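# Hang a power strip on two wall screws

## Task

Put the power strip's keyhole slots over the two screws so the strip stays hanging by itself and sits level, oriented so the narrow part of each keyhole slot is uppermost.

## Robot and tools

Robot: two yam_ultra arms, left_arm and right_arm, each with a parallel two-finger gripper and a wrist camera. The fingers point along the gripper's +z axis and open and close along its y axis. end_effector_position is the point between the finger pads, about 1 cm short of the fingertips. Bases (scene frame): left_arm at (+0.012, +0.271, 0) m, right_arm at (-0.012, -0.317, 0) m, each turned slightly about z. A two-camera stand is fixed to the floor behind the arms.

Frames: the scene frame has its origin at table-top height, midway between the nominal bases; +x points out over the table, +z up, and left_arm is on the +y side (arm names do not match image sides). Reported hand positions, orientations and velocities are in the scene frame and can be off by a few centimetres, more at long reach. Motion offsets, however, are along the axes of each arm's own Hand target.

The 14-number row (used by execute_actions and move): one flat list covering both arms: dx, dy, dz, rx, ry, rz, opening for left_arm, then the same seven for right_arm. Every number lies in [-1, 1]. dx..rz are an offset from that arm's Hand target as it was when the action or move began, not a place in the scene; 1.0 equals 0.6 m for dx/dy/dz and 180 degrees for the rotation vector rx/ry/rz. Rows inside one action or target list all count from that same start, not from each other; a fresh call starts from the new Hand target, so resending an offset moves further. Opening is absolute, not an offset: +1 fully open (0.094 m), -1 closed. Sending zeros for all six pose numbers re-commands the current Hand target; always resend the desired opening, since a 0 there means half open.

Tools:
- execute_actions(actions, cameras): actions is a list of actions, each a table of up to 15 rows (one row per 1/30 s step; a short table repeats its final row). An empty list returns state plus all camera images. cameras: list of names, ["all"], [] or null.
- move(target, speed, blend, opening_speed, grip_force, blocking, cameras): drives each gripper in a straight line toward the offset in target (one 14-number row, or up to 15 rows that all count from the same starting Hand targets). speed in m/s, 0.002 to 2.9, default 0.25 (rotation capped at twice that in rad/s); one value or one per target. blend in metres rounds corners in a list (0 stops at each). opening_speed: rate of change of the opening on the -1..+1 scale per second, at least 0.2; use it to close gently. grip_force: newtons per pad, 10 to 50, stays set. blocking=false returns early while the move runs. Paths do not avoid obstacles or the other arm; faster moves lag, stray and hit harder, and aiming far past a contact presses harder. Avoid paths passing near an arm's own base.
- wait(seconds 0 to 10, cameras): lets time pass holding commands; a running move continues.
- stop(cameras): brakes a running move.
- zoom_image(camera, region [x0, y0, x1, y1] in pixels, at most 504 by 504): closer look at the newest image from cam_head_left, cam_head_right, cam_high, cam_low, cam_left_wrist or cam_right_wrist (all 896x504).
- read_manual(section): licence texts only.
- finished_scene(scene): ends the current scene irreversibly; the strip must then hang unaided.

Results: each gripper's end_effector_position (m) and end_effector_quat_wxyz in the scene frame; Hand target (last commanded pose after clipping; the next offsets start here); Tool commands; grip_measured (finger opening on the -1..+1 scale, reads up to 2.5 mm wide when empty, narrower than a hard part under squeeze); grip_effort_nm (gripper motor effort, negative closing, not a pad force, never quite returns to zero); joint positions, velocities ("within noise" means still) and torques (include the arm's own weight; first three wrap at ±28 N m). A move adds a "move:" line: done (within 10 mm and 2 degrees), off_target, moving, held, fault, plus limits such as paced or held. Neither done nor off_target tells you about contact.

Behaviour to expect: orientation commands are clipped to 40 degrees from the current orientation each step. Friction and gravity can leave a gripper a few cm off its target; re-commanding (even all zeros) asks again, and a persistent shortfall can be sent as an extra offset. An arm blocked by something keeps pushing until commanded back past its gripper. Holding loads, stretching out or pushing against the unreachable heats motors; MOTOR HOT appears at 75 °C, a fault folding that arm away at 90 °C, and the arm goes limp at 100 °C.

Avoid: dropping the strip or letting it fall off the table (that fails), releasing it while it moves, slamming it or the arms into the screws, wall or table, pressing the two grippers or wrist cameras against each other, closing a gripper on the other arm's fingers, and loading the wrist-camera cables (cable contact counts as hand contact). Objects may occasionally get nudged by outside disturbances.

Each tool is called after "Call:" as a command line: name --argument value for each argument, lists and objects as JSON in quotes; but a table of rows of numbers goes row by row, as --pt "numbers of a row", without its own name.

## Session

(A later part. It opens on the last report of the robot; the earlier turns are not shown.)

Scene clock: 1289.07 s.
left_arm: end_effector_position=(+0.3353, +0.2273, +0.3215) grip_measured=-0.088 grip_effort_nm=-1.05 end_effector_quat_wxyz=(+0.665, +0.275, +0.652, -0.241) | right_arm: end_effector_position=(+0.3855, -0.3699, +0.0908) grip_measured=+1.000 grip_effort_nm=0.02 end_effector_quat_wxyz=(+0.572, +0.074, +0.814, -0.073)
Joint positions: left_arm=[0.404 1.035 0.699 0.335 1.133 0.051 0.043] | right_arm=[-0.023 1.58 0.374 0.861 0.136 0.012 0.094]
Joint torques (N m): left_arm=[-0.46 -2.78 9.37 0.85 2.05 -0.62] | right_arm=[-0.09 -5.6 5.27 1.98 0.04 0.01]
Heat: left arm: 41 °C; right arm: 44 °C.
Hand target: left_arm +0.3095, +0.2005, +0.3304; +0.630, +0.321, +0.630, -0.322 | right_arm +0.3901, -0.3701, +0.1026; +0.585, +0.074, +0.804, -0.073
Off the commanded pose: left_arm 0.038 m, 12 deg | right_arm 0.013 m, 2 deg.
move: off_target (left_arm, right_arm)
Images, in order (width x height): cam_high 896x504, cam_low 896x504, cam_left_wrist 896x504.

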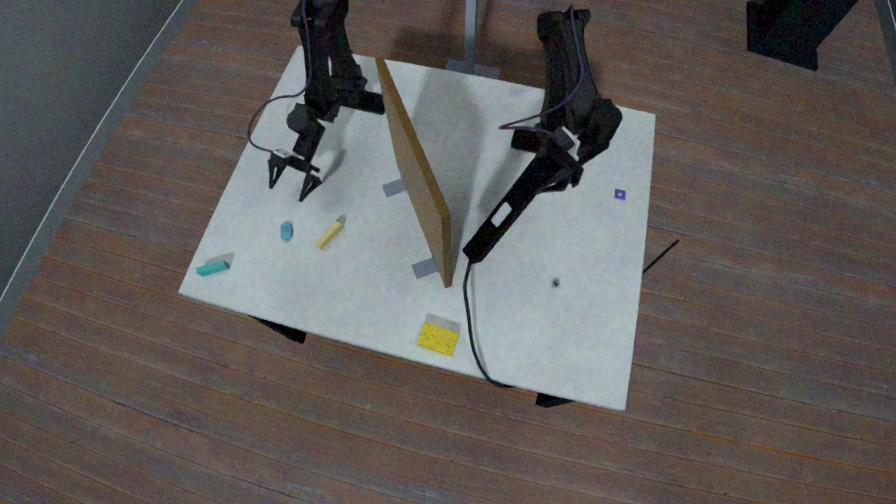

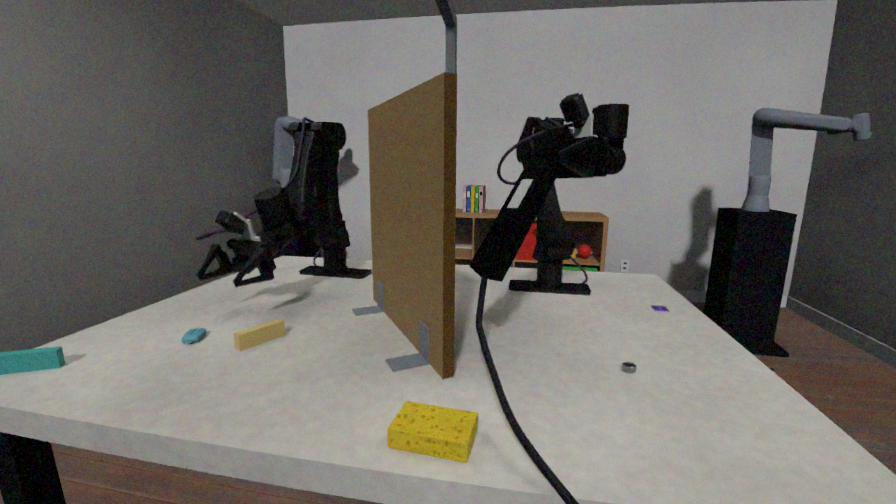

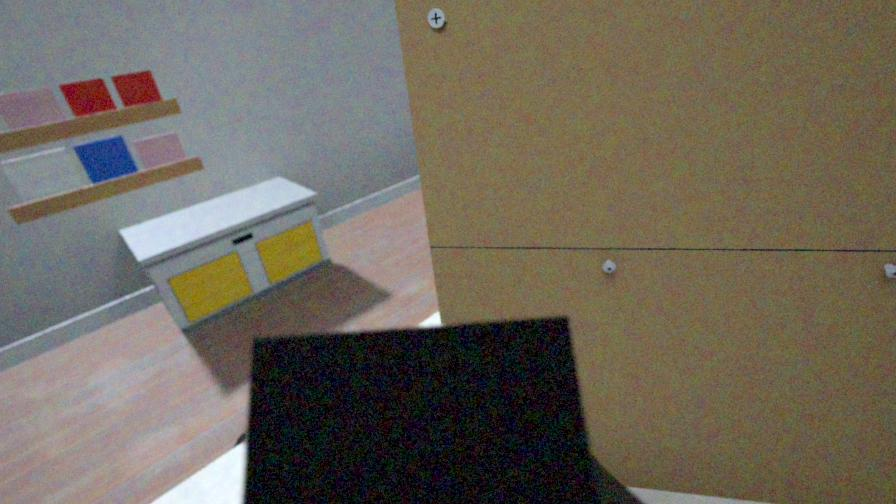

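Call:
move --target '[0,0,0,0,0,-0.5,-0.3,0,0,0,0,0,0,1]' --speed 0.4 --cameras '["cam_left_wrist","cam_low","cam_high"]'

Scene clock: 1307.87 s.
left_arm: end_effector_position=(+0.3362, +0.2379, +0.3154) grip_measured=-0.077 grip_effort_nm=-1.05 end_effector_quat_wxyz=(+0.347, -0.231, +0.698, -0.583) | right_arm: end_effector_position=(+0.3855, -0.3699, +0.0908) grip_measured=+1.000 grip_effort_nm=0.02 end_effector_quat_wxyz=(+0.572, +0.074, +0.814, -0.073)
Joint positions: left_arm=[0.434 1.035 0.785 0.061 1.124 -1.184 0.043] | right_arm=[-0.023 1.58 0.374 0.861 0.136 0.012 0.094]
Joint torques (N m): left_arm=[-2.13 -2.61 9.76 0.88 2.31 -2.28] | right_arm=[-0.01 -5.5 5.26 1.99 0.06 -0.03]
Heat: left arm: 42 °C; right arm: 44 °C.
Hand target: left_arm +0.3096, +0.2006, +0.3304; +0.218, -0.218, +0.672, -0.673 | right_arm +0.3901, -0.3701, +0.1026; +0.585, +0.074, +0.804, -0.073
Off the commanded pose: left_arm 0.048 m, 18 deg | right_arm 0.013 m, 2 deg.
move: off_target (left_arm, right_arm)
Images, in order (width x height): cam_high 896x504, cam_low 896x504, cam_left_wrist 896x504.

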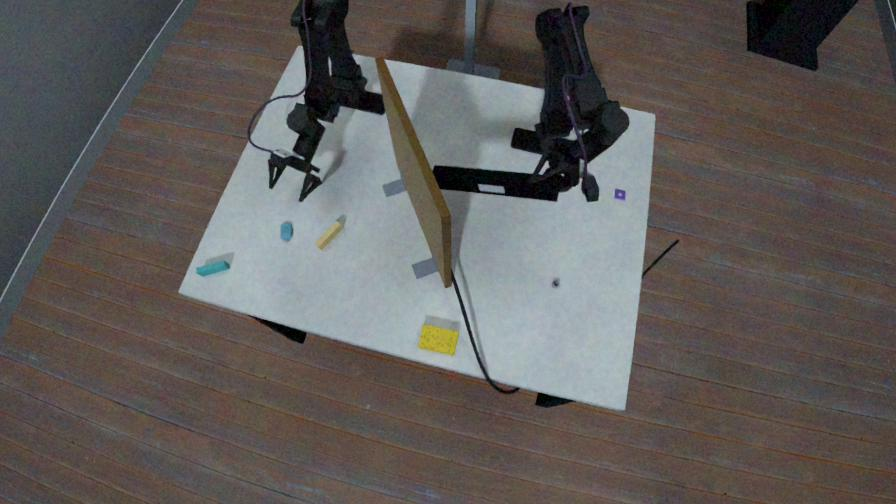

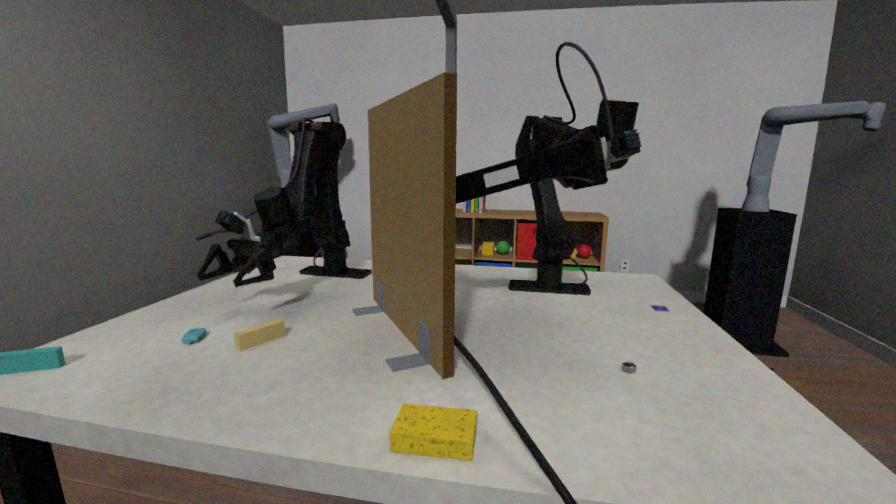

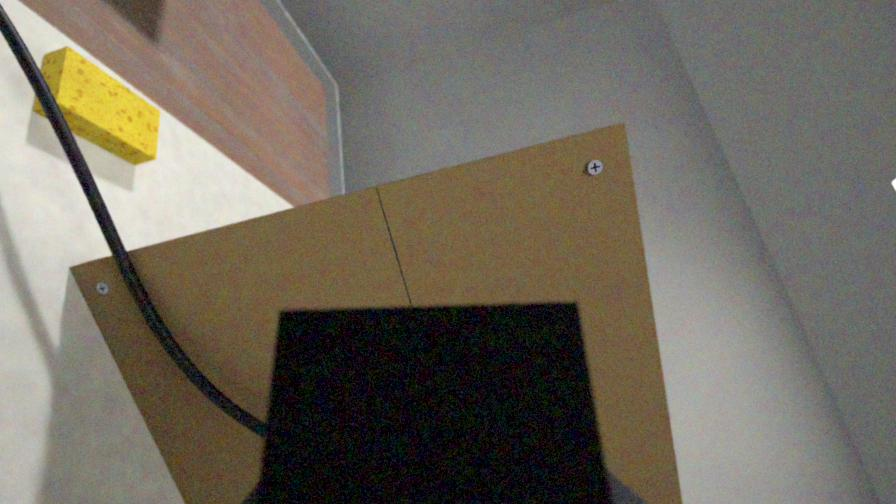

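Call:
move --pt "0.08 0.0 0.1 0 0.067 -0.1 -0.3 0 0 0 0 0 0 1" --pt "0.1 0.0 0.263 0 0.067 -0.1 -0.3 0 0 0 0 0 0 1" --speed '[0.15,0.07]' --blend '[0.02,0]' --cameras '["cam_left_wrist","cam_low","cam_high"]'

Scene clock: 1327.53 s.
left_arm: end_effector_position=(+0.3571, +0.0510, +0.2971) grip_measured=-0.031 grip_effort_nm=-1.05 end_effector_quat_wxyz=(+0.058, -0.265, +0.672, -0.689) | right_arm: end_effector_position=(+0.3855, -0.3699, +0.0908) grip_measured=+1.000 grip_effort_nm=0.02 end_effector_quat_wxyz=(+0.572, +0.074, +0.814, -0.073)
Joint positions: left_arm=[-0.204 1.332 0.83 0.435 0.887 -1.81 0.046] | right_arm=[-0.023 1.58 0.374 0.861 0.136 0.012 0.094]
Joint torques (N m): left_arm=[-1.94 -4.07 11.41 1.93 0.19 -1.2] | right_arm=[0.01 -5.53 5.2 1.99 0.08 0.02]
Heat: left arm: 43 °C; right arm: 44 °C.
Hand target: left_arm +0.3537, +0.0376, +0.3305; +0.039, -0.249, +0.649, -0.718 | right_arm +0.3901, -0.3701, +0.1026; +0.585, +0.074, +0.804, -0.073
Off the commanded pose: left_arm 0.036 m, 5 deg | right_arm 0.013 m, 2 deg.
move: off_target (left_arm, right_arm)
Images, in order (width x height): cam_high 896x504, cam_low 896x504, cam_left_wrist 896x504.

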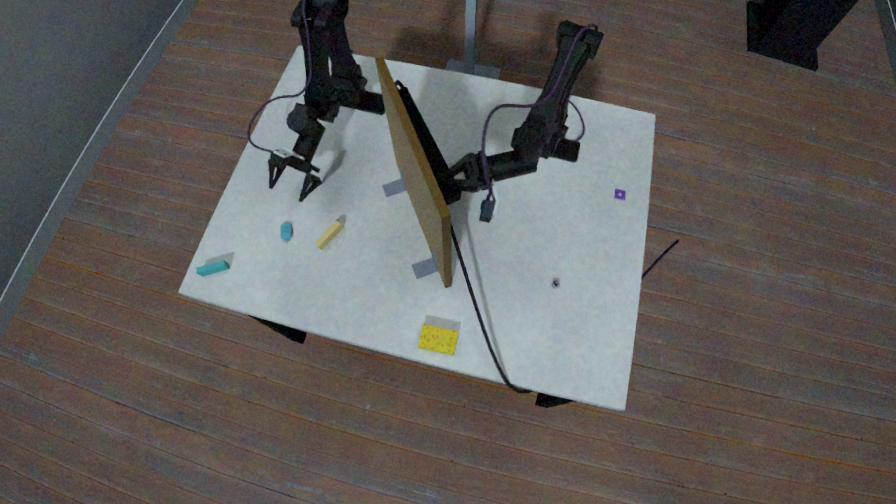

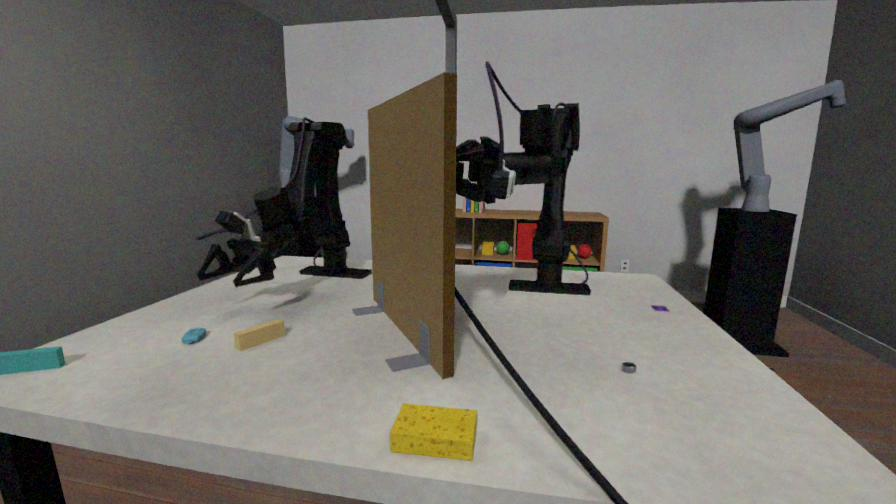

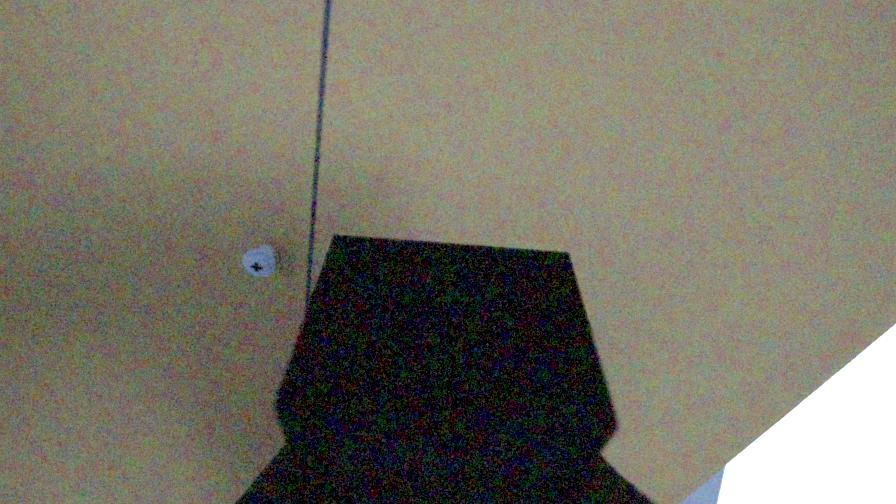

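Call:
move --target '[0,0,0.05,0,0,0,-0.3,0,0,0,0,0,0,1]' --speed 0.05 --cameras '["cam_left_wrist"]'

Scene clock: 1339.20 s.
left_arm: end_effector_position=(+0.3651, +0.0326, +0.2951) grip_measured=-0.050 grip_effort_nm=-1.05 end_effector_quat_wxyz=(+0.054, -0.266, +0.674, -0.687) | right_arm: end_effector_position=(+0.3855, -0.3699, +0.0908) grip_measured=+1.000 grip_effort_nm=0.02 end_effector_quat_wxyz=(+0.572, +0.074, +0.814, -0.073)
Joint positions: left_arm=[-0.259 1.386 0.871 0.439 0.837 -1.811 0.045] | right_arm=[-0.023 1.58 0.374 0.861 0.136 0.012 0.094]
Joint torques (N m): left_arm=[-3.52 -3.34 12.94 2.07 -0.1 -1.19] | right_arm=[-0.1 -5.68 5.11 2.01 0.04 -0.03]
Heat: left arm: 44 °C; right arm: 44 °C.
Hand target: left_arm +0.3659, +0.0102, +0.3315; +0.039, -0.249, +0.649, -0.718 | right_arm +0.3901, -0.3701, +0.1026; +0.585, +0.074, +0.804, -0.073
Off the commanded pose: left_arm 0.043 m, 5 deg | right_arm 0.013 m, 2 deg.
move: off_target (left_arm, right_arm)
Images, in order (width x height): cam_left_wrist 896x504.

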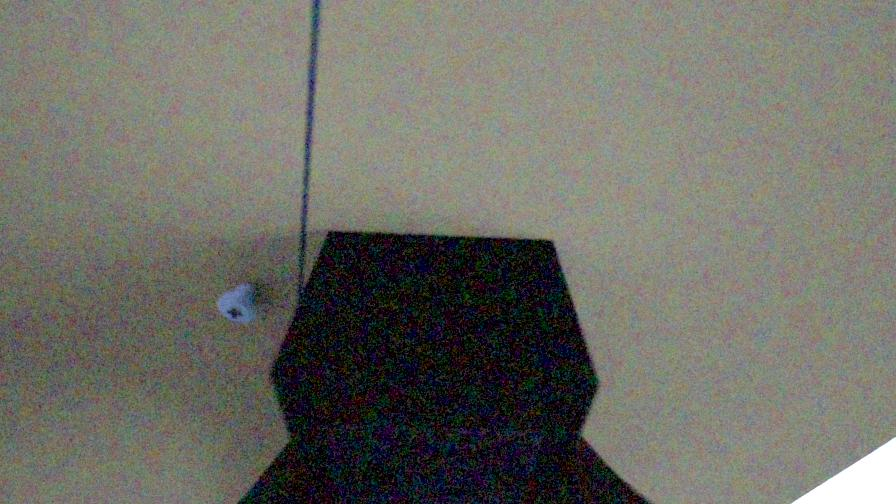

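Call:
move --target '[0,0,-0.045,0,-0.05,0.1,-0.3,0,0,0,0,0,0,1]' --speed 0.08 --cameras '["cam_left_wrist","cam_high"]'

Scene clock: 1360.83 s.
left_arm: end_effector_position=(+0.3683, +0.0399, +0.3191) grip_measured=-0.073 grip_effort_nm=-1.05 end_effector_quat_wxyz=(+0.215, -0.197, +0.682, -0.671) | right_arm: end_effector_position=(+0.3855, -0.3699, +0.0908) grip_measured=+1.000 grip_effort_nm=0.02 end_effector_quat_wxyz=(+0.572, +0.074, +0.814, -0.073)
Joint positions: left_arm=[-0.294 1.308 0.859 0.439 0.667 -1.537 0.044] | right_arm=[-0.023 1.58 0.374 0.861 0.136 0.012 0.094]
Joint torques (N m): left_arm=[-1.47 -7.38 6.99 1.29 -0.06 -0.51] | right_arm=[0.01 -5.68 5.2 2.01 0.04 0.02]
Heat: left arm: 43 °C; right arm: 44 °C.
Hand target: left_arm +0.3549, +0.0349, +0.3306; +0.201, -0.200, +0.675, -0.681 | right_arm +0.3901, -0.3701, +0.1026; +0.585, +0.074, +0.804, -0.073
Off the commanded pose: left_arm 0.018 m, 2 deg | right_arm 0.013 m, 2 deg.
move: off_target (left_arm, right_arm)
Images, in order (width x height): cam_high 896x504, cam_left_wrist 896x504.

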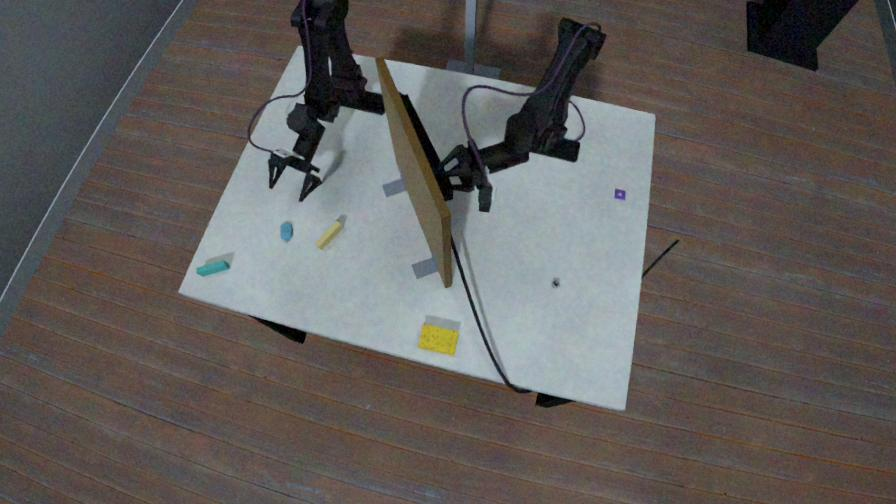

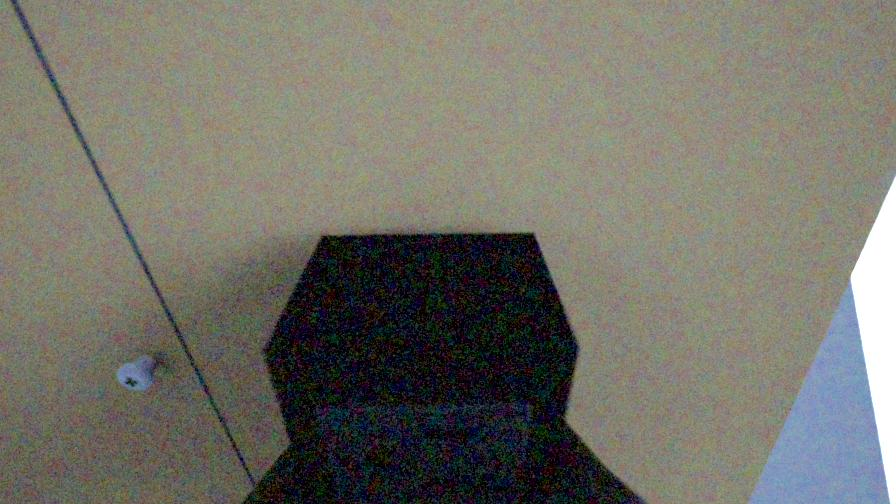

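Call:
move --target '[0,0.058,0,0,0,0,-0.3,0,0,0,0,0,0,1]' --speed 0.08 --cameras '["cam_left_wrist"]'

Scene clock: 1391.27 s.
left_arm: end_effector_position=(+0.3629, +0.0441, +0.2777) grip_measured=-0.074 grip_effort_nm=-1.05 end_effector_quat_wxyz=(+0.204, -0.218, +0.693, -0.656) | right_arm: end_effector_position=(+0.3855, -0.3699, +0.0908) grip_measured=+1.000 grip_effort_nm=0.02 end_effector_quat_wxyz=(+0.572, +0.074, +0.814, -0.073)
Joint positions: left_arm=[-0.294 1.308 0.742 0.495 0.651 -1.531 0.044] | right_arm=[-0.023 1.58 0.374 0.861 0.136 0.012 0.094]
Joint torques (N m): left_arm=[-1.43 -4.6 6.87 2.21 0.13 -0.53] | right_arm=[-0.08 -5.64 5.27 2 0.07 0.02]
Heat: left arm: 42 °C; right arm: 44 °C.
Hand target: left_arm +0.3551, +0.0346, +0.2958; +0.201, -0.200, +0.675, -0.681 | right_arm +0.3901, -0.3701, +0.1026; +0.585, +0.074, +0.804, -0.073
Off the commanded pose: left_arm 0.022 m, 4 deg | right_arm 0.013 m, 2 deg.
move: off_target (left_arm, right_arm)
Images, in order (width x height): cam_left_wrist 896x504.

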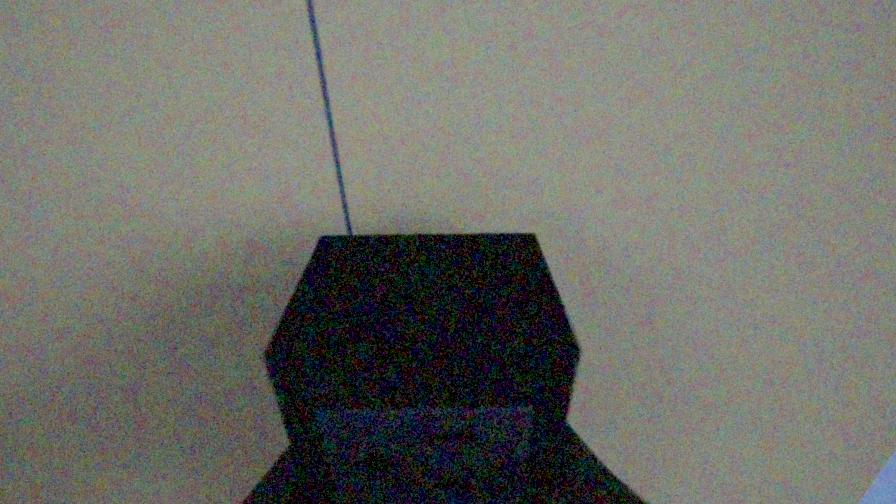

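Call:
move --pt "0 0 -0.033 0 0 0 -0.3 0 0 0 0 0 0 1" --pt "-0.04 0.038 -0.033 0 0 0 -0.3 0 0 0 0 0 0 1" --speed 0.08 --cameras '["cam_left_wrist"]'

Scene clock: 1428.93 s.
left_arm: end_effector_position=(+0.3737, +0.0723, +0.2611) grip_measured=-0.074 grip_effort_nm=-1.05 end_effector_quat_wxyz=(+0.221, -0.223, +0.686, -0.657) | right_arm: end_effector_position=(+0.3855, -0.3699, +0.0908) grip_measured=+1.000 grip_effort_nm=0.02 end_effector_quat_wxyz=(+0.572, +0.074, +0.814, -0.073)
Joint positions: left_arm=[-0.196 1.34 0.678 0.608 0.717 -1.526 0.043] | right_arm=[-0.023 1.58 0.374 0.861 0.136 0.012 0.094]
Joint torques (N m): left_arm=[-0.12 -4.07 6.69 2.11 0.7 -0.56] | right_arm=[0.01 -5.56 5.2 1.98 0.03 0.01]
Heat: left arm: 41 °C; right arm: 44 °C.
Hand target: left_arm +0.3645, +0.0641, +0.2728; +0.201, -0.200, +0.675, -0.681 | right_arm +0.3901, -0.3701, +0.1026; +0.585, +0.074, +0.804, -0.073
Off the commanded pose: left_arm 0.017 m, 5 deg | right_arm 0.013 m, 2 deg.
move: off_target (left_arm, right_arm)
Images, in order (width x height): cam_left_wrist 896x504.

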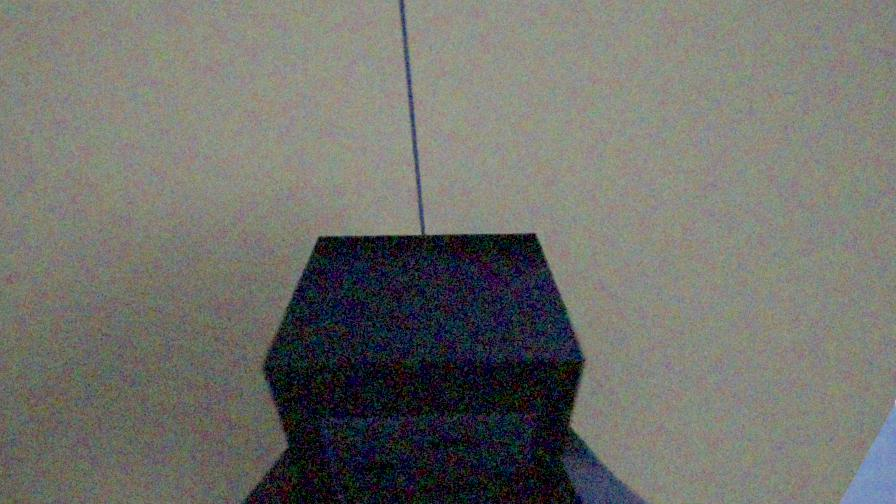

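Call:
move --target '[0,0,0.045,0,0,0,-0.3,0,0,0,0,0,0,1]' --speed 0.05 --cameras '["cam_left_wrist"]'

Scene clock: 1439.33 s.
left_arm: end_effector_position=(+0.3762, +0.0543, +0.2396) grip_measured=-0.075 grip_effort_nm=-1.05 end_effector_quat_wxyz=(+0.194, -0.224, +0.699, -0.651) | right_arm: end_effector_position=(+0.3855, -0.3699, +0.0908) grip_measured=+1.000 grip_effort_nm=0.02 end_effector_quat_wxyz=(+0.572, +0.074, +0.814, -0.073)
Joint positions: left_arm=[-0.241 1.415 0.684 0.63 0.71 -1.526 0.043] | right_arm=[-0.023 1.58 0.374 0.861 0.136 0.012 0.094]
Joint torques (N m): left_arm=[-1.63 -4.22 10.74 2.14 0.11 -0.61] | right_arm=[-0.13 -5.52 5.2 1.98 0.06 -0.03]
Heat: left arm: 41 °C; right arm: 44 °C.
Hand target: left_arm +0.3792, +0.0414, +0.2730; +0.201, -0.200, +0.675, -0.681 | right_arm +0.3901, -0.3701, +0.1026; +0.585, +0.074, +0.804, -0.073
Off the commanded pose: left_arm 0.036 m, 5 deg | right_arm 0.013 m, 2 deg.
move: off_target (left_arm, right_arm)
Images, in order (width x height): cam_left_wrist 896x504.

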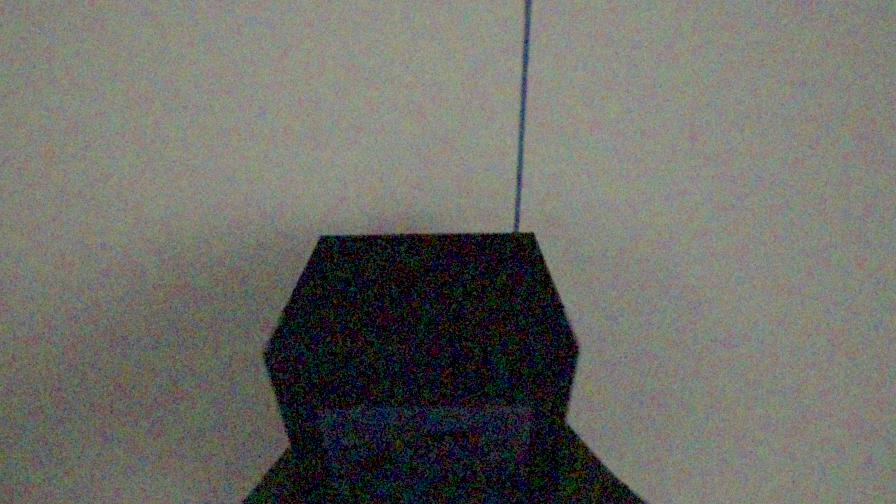

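Call:
execute_actions --actions '[[[-0.005,0.01,0,0,0,0.003,-0.3,0,0,0,0,0,0,1],[-0.01,0.02,0,0,0,0.005,-0.3,0,0,0,0,0,0,1],[-0.015,0.015,0,0,0,0.005,-0.3,0,0,0,0,0,0,1],[-0.02,0.0,0,0,0,0.003,-0.3,0,0,0,0,0,0,1],[-0.028,-0.02,0,0,0,0,-0.3,0,0,0,0,0,0,1],[-0.035,-0.04,0,0,0,-0.003,-0.3,0,0,0,0,0,0,1],[-0.038,-0.055,0,0,0,-0.005,-0.3,0,0,0,0,0,0,1],[-0.035,-0.06,0,0,0,-0.005,-0.3,0,0,0,0,0,0,1],[-0.028,-0.05,0,0,0,-0.003,-0.3,0,0,0,0,0,0,1],[-0.02,-0.035,0,0,0,0,-0.3,0,0,0,0,0,0,1],[-0.012,-0.02,0,0,0,0.003,-0.3,0,0,0,0,0,0,1],[-0.01,-0.01,0,0,0,0.003,-0.3,0,0,0,0,0,0,1],[-0.012,-0.01,0,0,0,0.002,-0.3,0,0,0,0,0,0,1],[-0.016,-0.015,0,0,0,0,-0.3,0,0,0,0,0,0,1],[-0.018,-0.02,0,0,0,0,-0.3,0,0,0,0,0,0,1]]]' --cameras '["cam_left_wrist"]'

Scene clock: 1452.47 s.
left_arm: end_effector_position=(+0.3912, +0.0567, +0.2595) grip_measured=-0.084 grip_effort_nm=-1.05 end_effector_quat_wxyz=(+0.199, -0.213, +0.694, -0.659) | right_arm: end_effector_position=(+0.3855, -0.3699, +0.0908) grip_measured=+1.000 grip_effort_nm=0.02 end_effector_quat_wxyz=(+0.572, +0.074, +0.814, -0.073)
Joint positions: left_arm=[-0.215 1.447 0.771 0.604 0.746 -1.526 0.043] | right_arm=[-0.023 1.58 0.374 0.861 0.136 0.012 0.094]
Joint torques (N m): left_arm=[-1.37 -6.02 8.79 1.91 -0.05 -0.59] | right_arm=[-0.02 -5.63 5.22 1.98 0.05 0]
Heat: left arm: 43 °C; right arm: 44 °C.
Hand target: left_arm +0.3882, +0.0474, +0.2851; +0.201, -0.200, +0.675, -0.681 | right_arm +0.3901, -0.3701, +0.1026; +0.585, +0.074, +0.804, -0.073
Off the commanded pose: left_arm 0.027 m, 4 deg | right_arm 0.013 m, 2 deg.
Images, in order (width x height): cam_left_wrist 896x504.

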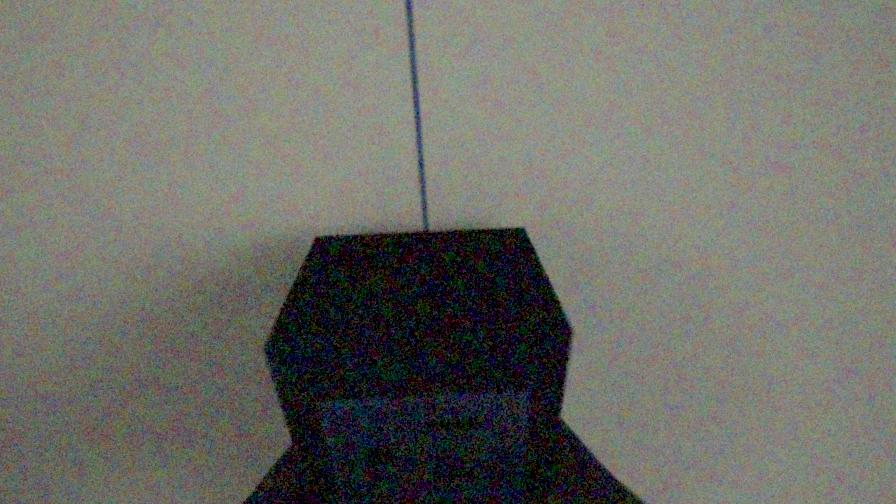

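Call:
execute_actions --actions '[[[0.003,0.01,0,0,0,0.002,-0.3,0,0,0,0,0,0,1],[0.006,0.025,0,0,0,0.004,-0.3,0,0,0,0,0,0,1],[0.01,0.035,0,0,0,0.004,-0.3,0,0,0,0,0,0,1],[0.014,0.035,0,0,0,0.002,-0.3,0,0,0,0,0,0,1],[0.016,0.025,0,0,0,0,-0.3,0,0,0,0,0,0,1],[0.014,0.01,0,0,0,-0.002,-0.3,0,0,0,0,0,0,1],[0.01,-0.005,0,0,0,-0.004,-0.3,0,0,0,0,0,0,1],[0.004,-0.01,0,0,0,-0.004,-0.3,0,0,0,0,0,0,1],[-0.002,-0.005,0,0,0,-0.002,-0.3,0,0,0,0,0,0,1],[-0.004,0.005,0,0,0,0,-0.3,0,0,0,0,0,0,1],[-0.002,0.018,0,0,0,0.002,-0.3,0,0,0,0,0,0,1],[0.002,0.025,0,0,0,0.002,-0.3,0,0,0,0,0,0,1],[0.005,0.022,0,0,0,0.001,-0.3,0,0,0,0,0,0,1],[0.006,0.015,0,0,0,0,-0.3,0,0,0,0,0,0,1],[0.006,0.012,0,0,0,0,-0.3,0,0,0,0,0,0,1]]]' --cameras '["cam_left_wrist"]'

Scene clock: 1463.43 s.
left_arm: end_effector_position=(+0.3911, +0.0550, +0.2561) grip_measured=-0.086 grip_effort_nm=-1.05 end_effector_quat_wxyz=(+0.206, -0.217, +0.688, -0.661) | right_arm: end_effector_position=(+0.3855, -0.3699, +0.0908) grip_measured=+1.000 grip_effort_nm=0.02 end_effector_quat_wxyz=(+0.572, +0.074, +0.814, -0.073)
Joint positions: left_arm=[-0.228 1.452 0.747 0.649 0.715 -1.537 0.043] | right_arm=[-0.023 1.58 0.374 0.861 0.136 0.012 0.094]
Joint torques (N m): left_arm=[-1.14 -5.98 8.39 1.78 0.21 -0.48] | right_arm=[-0.17 -5.55 5.19 2 0.04 0.01]
Heat: left arm: 43 °C; right arm: 44 °C.
Hand target: left_arm +0.3852, +0.0454, +0.2779; +0.201, -0.200, +0.675, -0.681 | right_arm +0.3901, -0.3701, +0.1026; +0.585, +0.074, +0.804, -0.073
Off the commanded pose: left_arm 0.025 m, 4 deg | right_arm 0.013 m, 2 deg.
Images, in order (width x height): cam_left_wrist 896x504.

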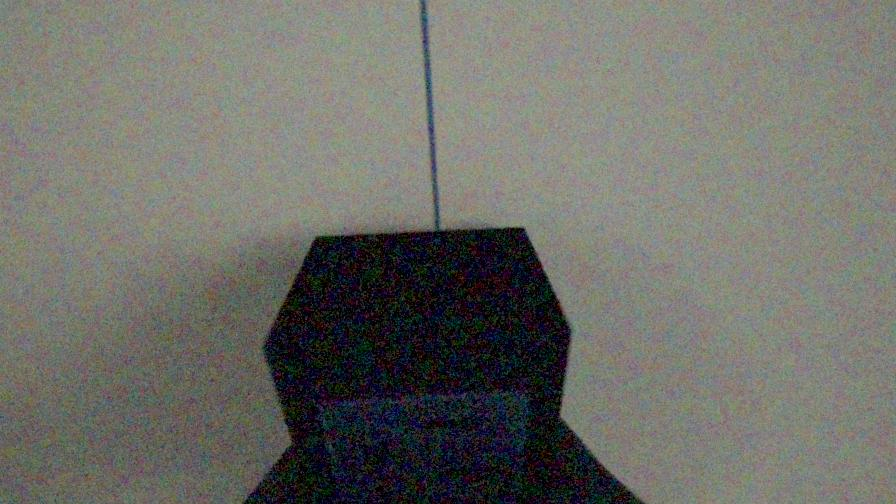

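Call:
execute_actions --actions '[[[0.003,0.01,0,0,0,0.01,-0.3,0,0,0,0,0,0,1],[0.006,0.025,0,0,0,0.02,-0.3,0,0,0,0,0,0,1],[0.01,0.035,0,0,0,0.03,-0.3,0,0,0,0,0,0,1],[0.014,0.035,0,0,0,0.03,-0.3,0,0,0,0,0,0,1],[0.016,0.025,0,0,0,0.025,-0.3,0,0,0,0,0,0,1],[0.014,0.01,0,0,0,0.02,-0.3,0,0,0,0,0,0,1],[0.01,-0.005,0,0,0,0.012,-0.3,0,0,0,0,0,0,1],[0.004,-0.01,0,0,0,0.006,-0.3,0,0,0,0,0,0,1],[-0.002,-0.005,0,0,0,0.006,-0.3,0,0,0,0,0,0,1],[-0.004,0.005,0,0,0,0.01,-0.3,0,0,0,0,0,0,1],[-0.002,0.018,0,0,0,0.015,-0.3,0,0,0,0,0,0,1],[0.002,0.025,0,0,0,0.02,-0.3,0,0,0,0,0,0,1],[0.005,0.022,0,0,0,0.018,-0.3,0,0,0,0,0,0,1],[0.006,0.015,0,0,0,0.016,-0.3,0,0,0,0,0,0,1],[0.004,0.012,0,0,0,0.016,-0.3,0,0,0,0,0,0,1]]]' --cameras '["cam_left_wrist","cam_high","cam_head_left"]'

Call:
zoom_image --camera "cam_head_left" --region '[360, 60, 530, 300]'

Scene clock: 1480.30 s.
left_arm: end_effector_position=(+0.3912, +0.0549, +0.2562) grip_measured=-0.088 grip_effort_nm=-1.05 end_effector_quat_wxyz=(+0.220, -0.214, +0.683, -0.662) | right_arm: end_effector_position=(+0.3855, -0.3699, +0.0908) grip_measured=+1.000 grip_effort_nm=0.02 end_effector_quat_wxyz=(+0.572, +0.074, +0.814, -0.073)
Joint positions: left_arm=[-0.236 1.454 0.728 0.692 0.692 -1.533 0.043] | right_arm=[-0.023 1.58 0.374 0.861 0.136 0.012 0.094]
Joint torques (N m): left_arm=[-1.11 -5.48 7.77 1.7 0.38 0.05] | right_arm=[-0.03 -5.59 5.26 2.02 0.07 0]
Heat: left arm: 42 °C; right arm: 44 °C.
Hand target: left_arm +0.3833, +0.0440, +0.2707; +0.218, -0.183, +0.680, -0.676 | right_arm +0.3901, -0.3701, +0.1026; +0.585, +0.074, +0.804, -0.073
Off the commanded pose: left_arm 0.020 m, 4 deg | right_arm 0.013 m, 2 deg.
Images, in order (width x height): cam_head_left 896x504, cam_high 896x504, cam_left_wrist 896x504.

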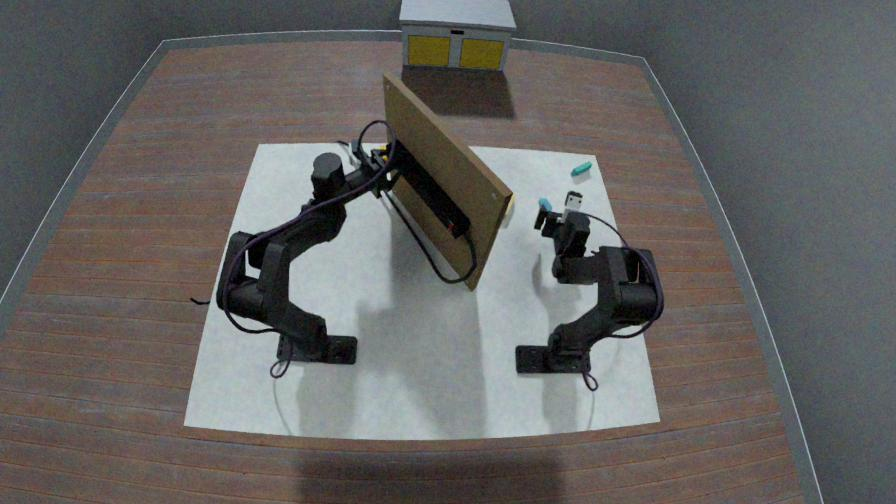

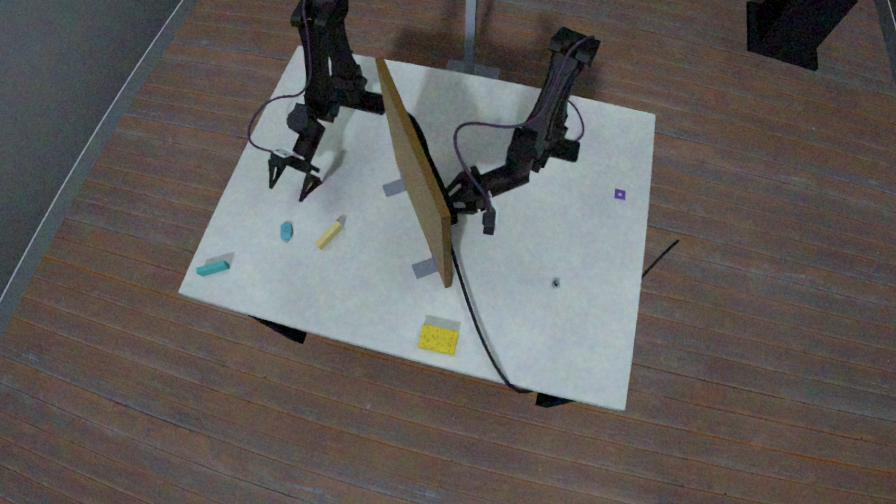

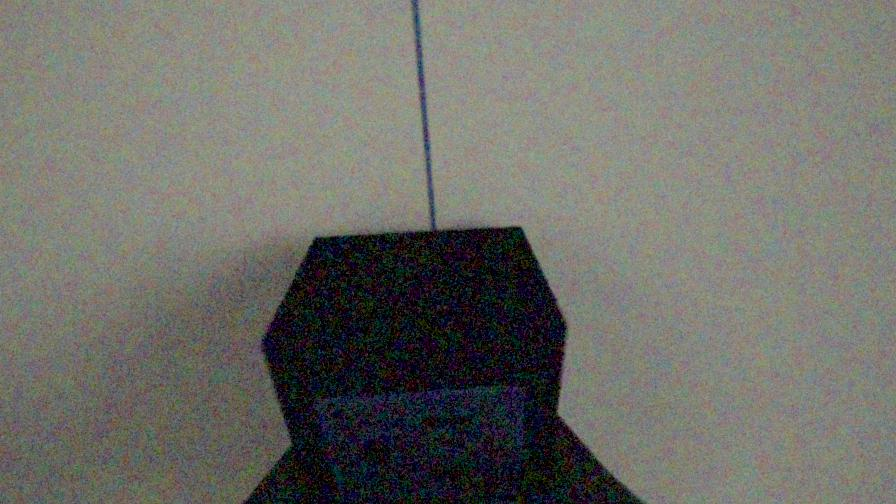

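Scaled by 2.100.

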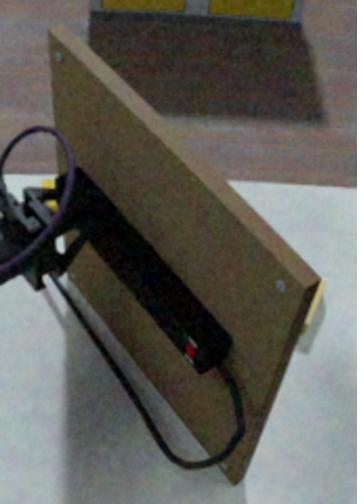

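Call:
execute_actions --actions '[[[0,0.01,0,0,0,0.01,-0.3,0,0,0,0,0,0,1],[0,0.02,0,0,0,0.02,-0.3,0,0,0,0,0,0,1],[0,0.025,0,0,0,0.01,-0.3,0,0,0,0,0,0,1],[0,0.03,0,0,0,0,-0.3,0,0,0,0,0,0,1],[0,0.035,0,0,0,-0.01,-0.3,0,0,0,0,0,0,1],[0,0.04,0,0,0,-0.02,-0.3,0,0,0,0,0,0,1],[0,0.045,0,0,0,-0.01,-0.3,0,0,0,0,0,0,1],[0,0.045,0,0,0,0,-0.3,0,0,0,0,0,0,1],[0,0.045,0,0,0,0.01,-0.3,0,0,0,0,0,0,1],[0,0.045,0,0,0,0.02,-0.3,0,0,0,0,0,0,1],[0,0.045,0,0,0,0.01,-0.3,0,0,0,0,0,0,1],[0,0.045,0,0,0,0,-0.3,0,0,0,0,0,0,1],[0,0.045,0,0,0,-0.01,-0.3,0,0,0,0,0,0,1],[0,0.04,0,0,0,0,-0.3,0,0,0,0,0,0,1],[0,0.035,0,0,0,0,-0.3,0,0,0,0,0,0,1]]]' --cameras '["cam_left_wrist","cam_head_left"]'

Call:
zoom_image --camera "cam_head_left" --region '[360, 60, 530, 300]'

Scene clock: 1507.07 s.
left_arm: end_effector_position=(+0.3924, +0.0538, +0.2548) grip_measured=-0.088 grip_effort_nm=-1.05 end_effector_quat_wxyz=(+0.226, -0.206, +0.670, -0.677) | right_arm: end_effector_position=(+0.3855, -0.3699, +0.0908) grip_measured=+1.000 grip_effort_nm=0.02 end_effector_quat_wxyz=(+0.572, +0.074, +0.814, -0.073)
Joint positions: left_arm=[-0.236 1.492 0.702 0.812 0.698 -1.561 0.043] | right_arm=[-0.023 1.58 0.374 0.861 0.136 0.012 0.094]
Joint torques (N m): left_arm=[-0.84 -4.57 5.81 1.48 0.32 0.36] | right_arm=[0.03 -5.57 5.3 2.03 0.06 0.01]
Heat: left arm: 43 °C; right arm: 44 °C.
Hand target: left_arm +0.3843, +0.0444, +0.2497; +0.218, -0.183, +0.680, -0.676 | right_arm +0.3901, -0.3701, +0.1026; +0.585, +0.074, +0.804, -0.073
Off the commanded pose: left_arm 0.013 m, 3 deg | right_arm 0.013 m, 2 deg.
Images, in order (width x height): cam_head_left 896x504, cam_left_wrist 896x504.

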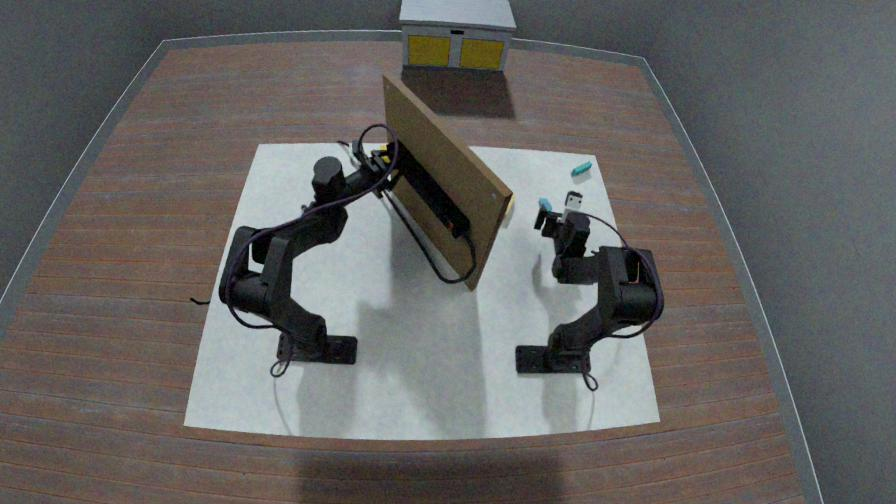

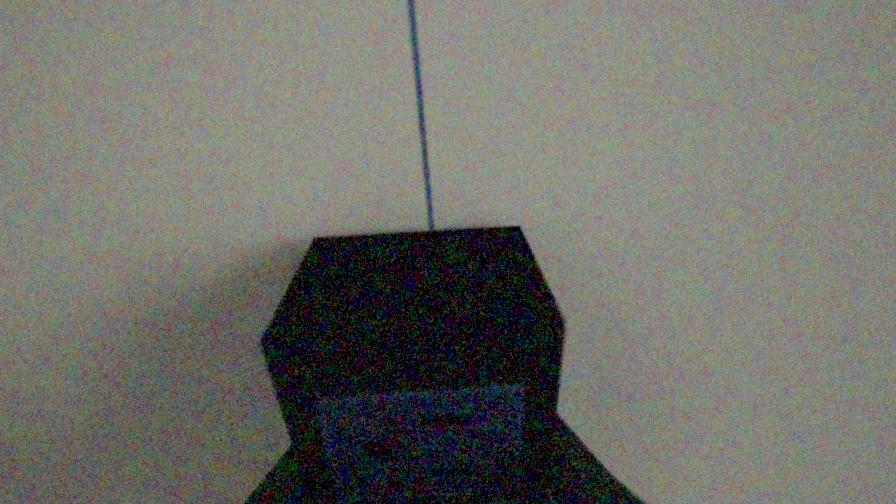

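Scaled by 2.100.

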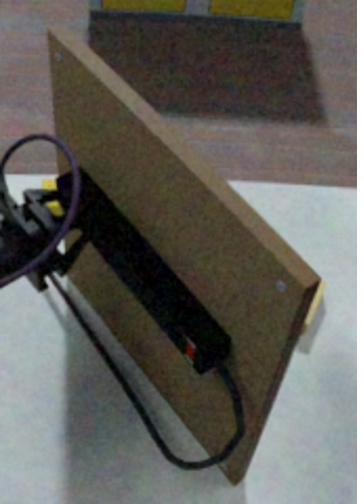

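Call:
execute_actions --actions '[[[0,0.0,0.01,0,-0.02,-0.005,-0.3,0,0,0,0,0,0,1],[0,0.0,0.015,0,-0.04,-0.02,-0.3,0,0,0,0,0,0,1],[0,0.0,0.02,0,-0.06,-0.03,-0.3,0,0,0,0,0,0,1],[0,0.005,0.02,0,-0.06,-0.03,-0.3,0,0,0,0,0,0,1],[0,0.01,0.02,0,-0.06,-0.02,-0.3,0,0,0,0,0,0,1],[0,0.01,0.02,0,-0.06,-0.01,-0.3,0,0,0,0,0,0,1],[0,0.01,0.02,0,-0.06,0,-0.3,0,0,0,0,0,0,1],[0,0.005,0.02,0,-0.06,-0.01,-0.3,0,0,0,0,0,0,1],[0,0.0,0.02,0,-0.06,-0.025,-0.3,0,0,0,0,0,0,1],[0,0.0,0.02,0,-0.06,-0.03,-0.3,0,0,0,0,0,0,1],[0,0.0,0.02,0,-0.06,-0.025,-0.3,0,0,0,0,0,0,1],[0,0.005,0.02,0,-0.06,-0.015,-0.3,0,0,0,0,0,0,1],[0,0.01,0.02,0,-0.06,-0.01,-0.3,0,0,0,0,0,0,1],[0,0.005,0.02,0,-0.06,-0.015,-0.3,0,0,0,0,0,0,1],[0,0.0,0.02,0,-0.06,-0.02,-0.3,0,0,0,0,0,0,1]]]' --cameras '["cam_left_wrist","cam_head_left"]'

Call:
zoom_image --camera "cam_head_left" --region '[360, 60, 530, 300]'

Scene clock: 1547.50 s.
left_arm: end_effector_position=(+0.3966, +0.0519, +0.2435) grip_measured=-0.088 grip_effort_nm=-1.05 end_effector_quat_wxyz=(+0.279, -0.264, +0.653, -0.653) | right_arm: end_effector_position=(+0.3855, -0.3699, +0.0908) grip_measured=+1.000 grip_effort_nm=0.02 end_effector_quat_wxyz=(+0.572, +0.074, +0.814, -0.073)
Joint positions: left_arm=[-0.33 1.466 0.639 0.834 0.436 -1.554 0.043] | right_arm=[-0.023 1.58 0.374 0.861 0.136 0.012 0.094]
Joint torques (N m): left_arm=[-3.55 -5.2 7.95 1.33 -0.31 -0.44] | right_arm=[-0.2 -5.7 5.08 2 0.08 0]
Heat: left arm: 41 °C; right arm: 44 °C.
Hand target: left_arm +0.3907, +0.0344, +0.2498; +0.260, -0.267, +0.650, -0.662 | right_arm +0.3901, -0.3701, +0.1026; +0.585, +0.074, +0.804, -0.073
Off the commanded pose: left_arm 0.020 m, 2 deg | right_arm 0.013 m, 2 deg.
Images, in order (width x height): cam_head_left 896x504, cam_left_wrist 896x504.

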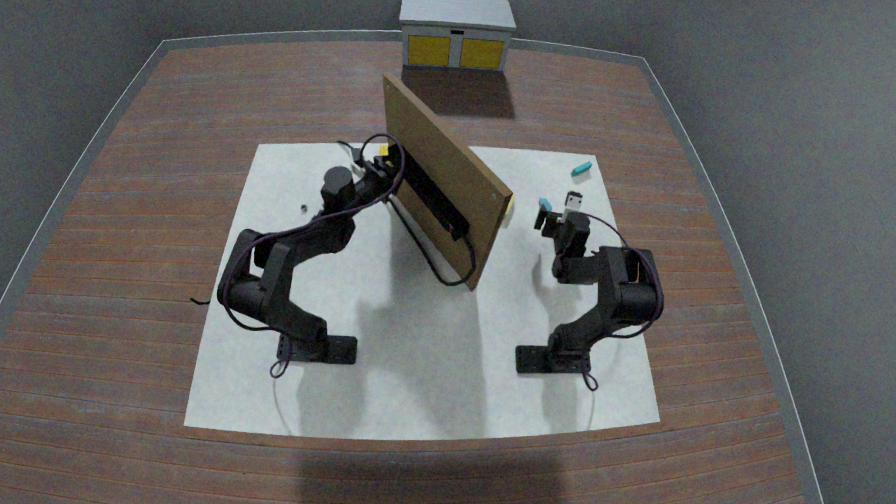

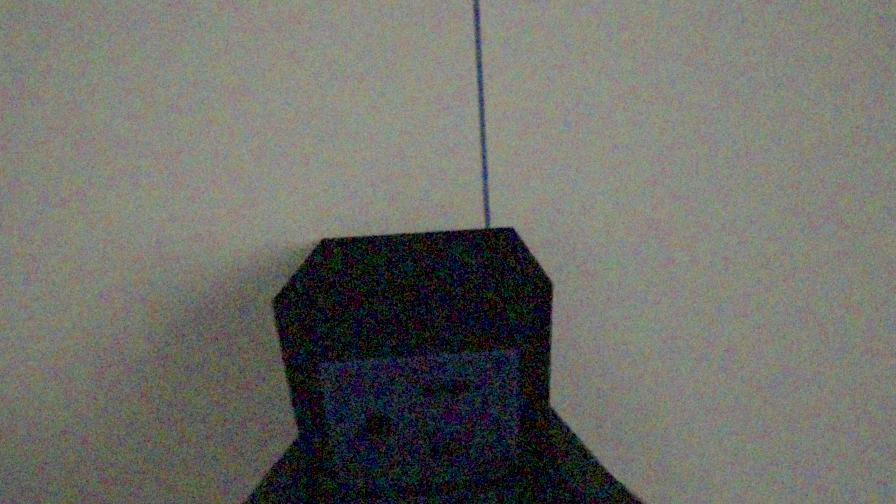

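Scaled by 2.100.

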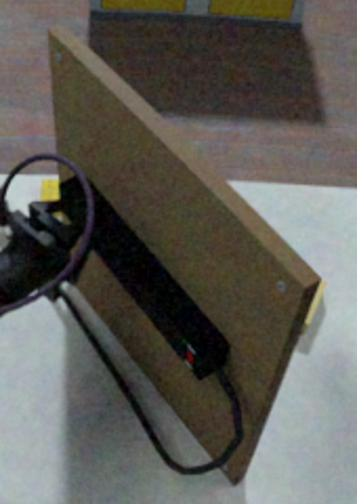

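Call:
move --target '[0,0.0,-0.05,0,0.0,0,-0.3,0,0,0,0,0,0,1]' --speed 0.05 --cameras '["cam_left_wrist","cam_head_left"]'

Call:
zoom_image --camera "cam_head_left" --region '[360, 60, 530, 300]'

Scene clock: 1554.67 s.
left_arm: end_effector_position=(+0.3934, +0.0522, +0.2429) grip_measured=-0.089 grip_effort_nm=-1.05 end_effector_quat_wxyz=(+0.285, -0.272, +0.650, -0.650) | right_arm: end_effector_position=(+0.3855, -0.3699, +0.0908) grip_measured=+1.000 grip_effort_nm=0.02 end_effector_quat_wxyz=(+0.572, +0.074, +0.814, -0.073)
Joint positions: left_arm=[-0.346 1.447 0.621 0.834 0.397 -1.557 0.043] | right_arm=[-0.023 1.58 0.374 0.861 0.136 0.012 0.094]
Joint torques (N m): left_arm=[0.34 -11.18 2.7 1.27 0.66 -0.44] | right_arm=[-0.03 -5.56 5.23 1.99 0.05 0]
Heat: left arm: 42 °C; right arm: 45 °C.
Hand target: left_arm +0.3700, +0.0560, +0.2494; +0.260, -0.267, +0.650, -0.662 | right_arm +0.3901, -0.3701, +0.1026; +0.585, +0.074, +0.804, -0.073
Off the commanded pose: left_arm 0.025 m, 3 deg | right_arm 0.013 m, 2 deg.
move: off_target (left_arm, right_arm)
Images, in order (width x height): cam_head_left 896x504, cam_left_wrist 896x504.

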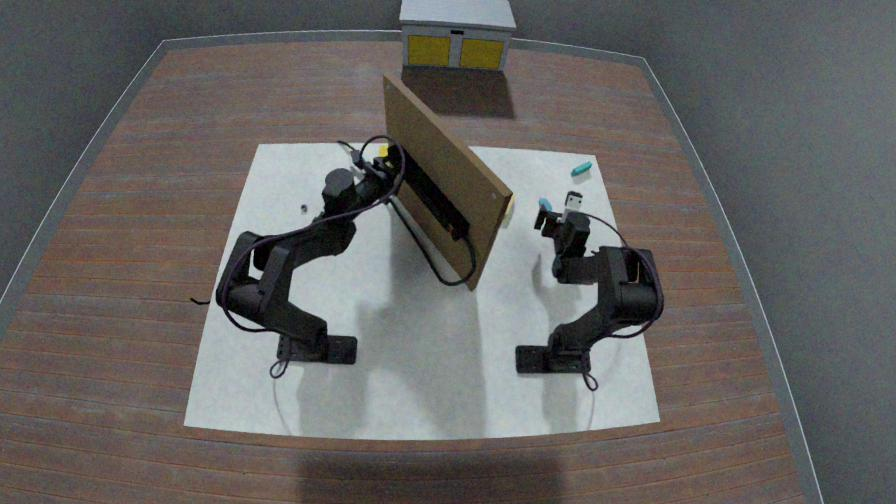

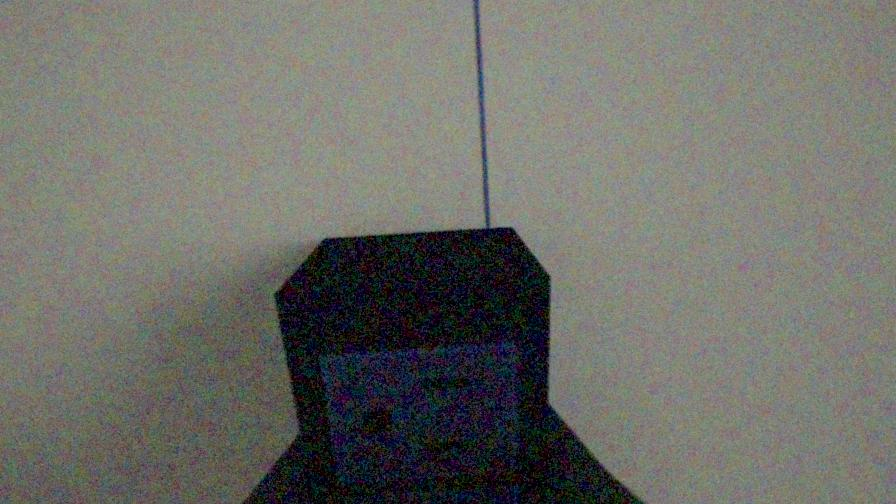

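Scaled by 2.100.

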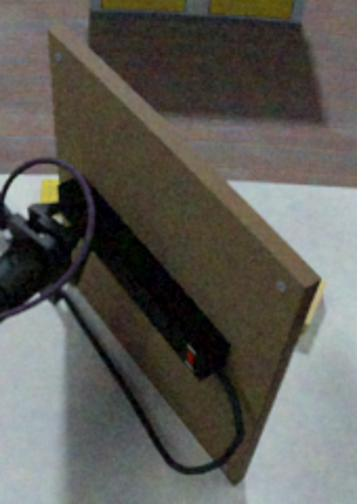

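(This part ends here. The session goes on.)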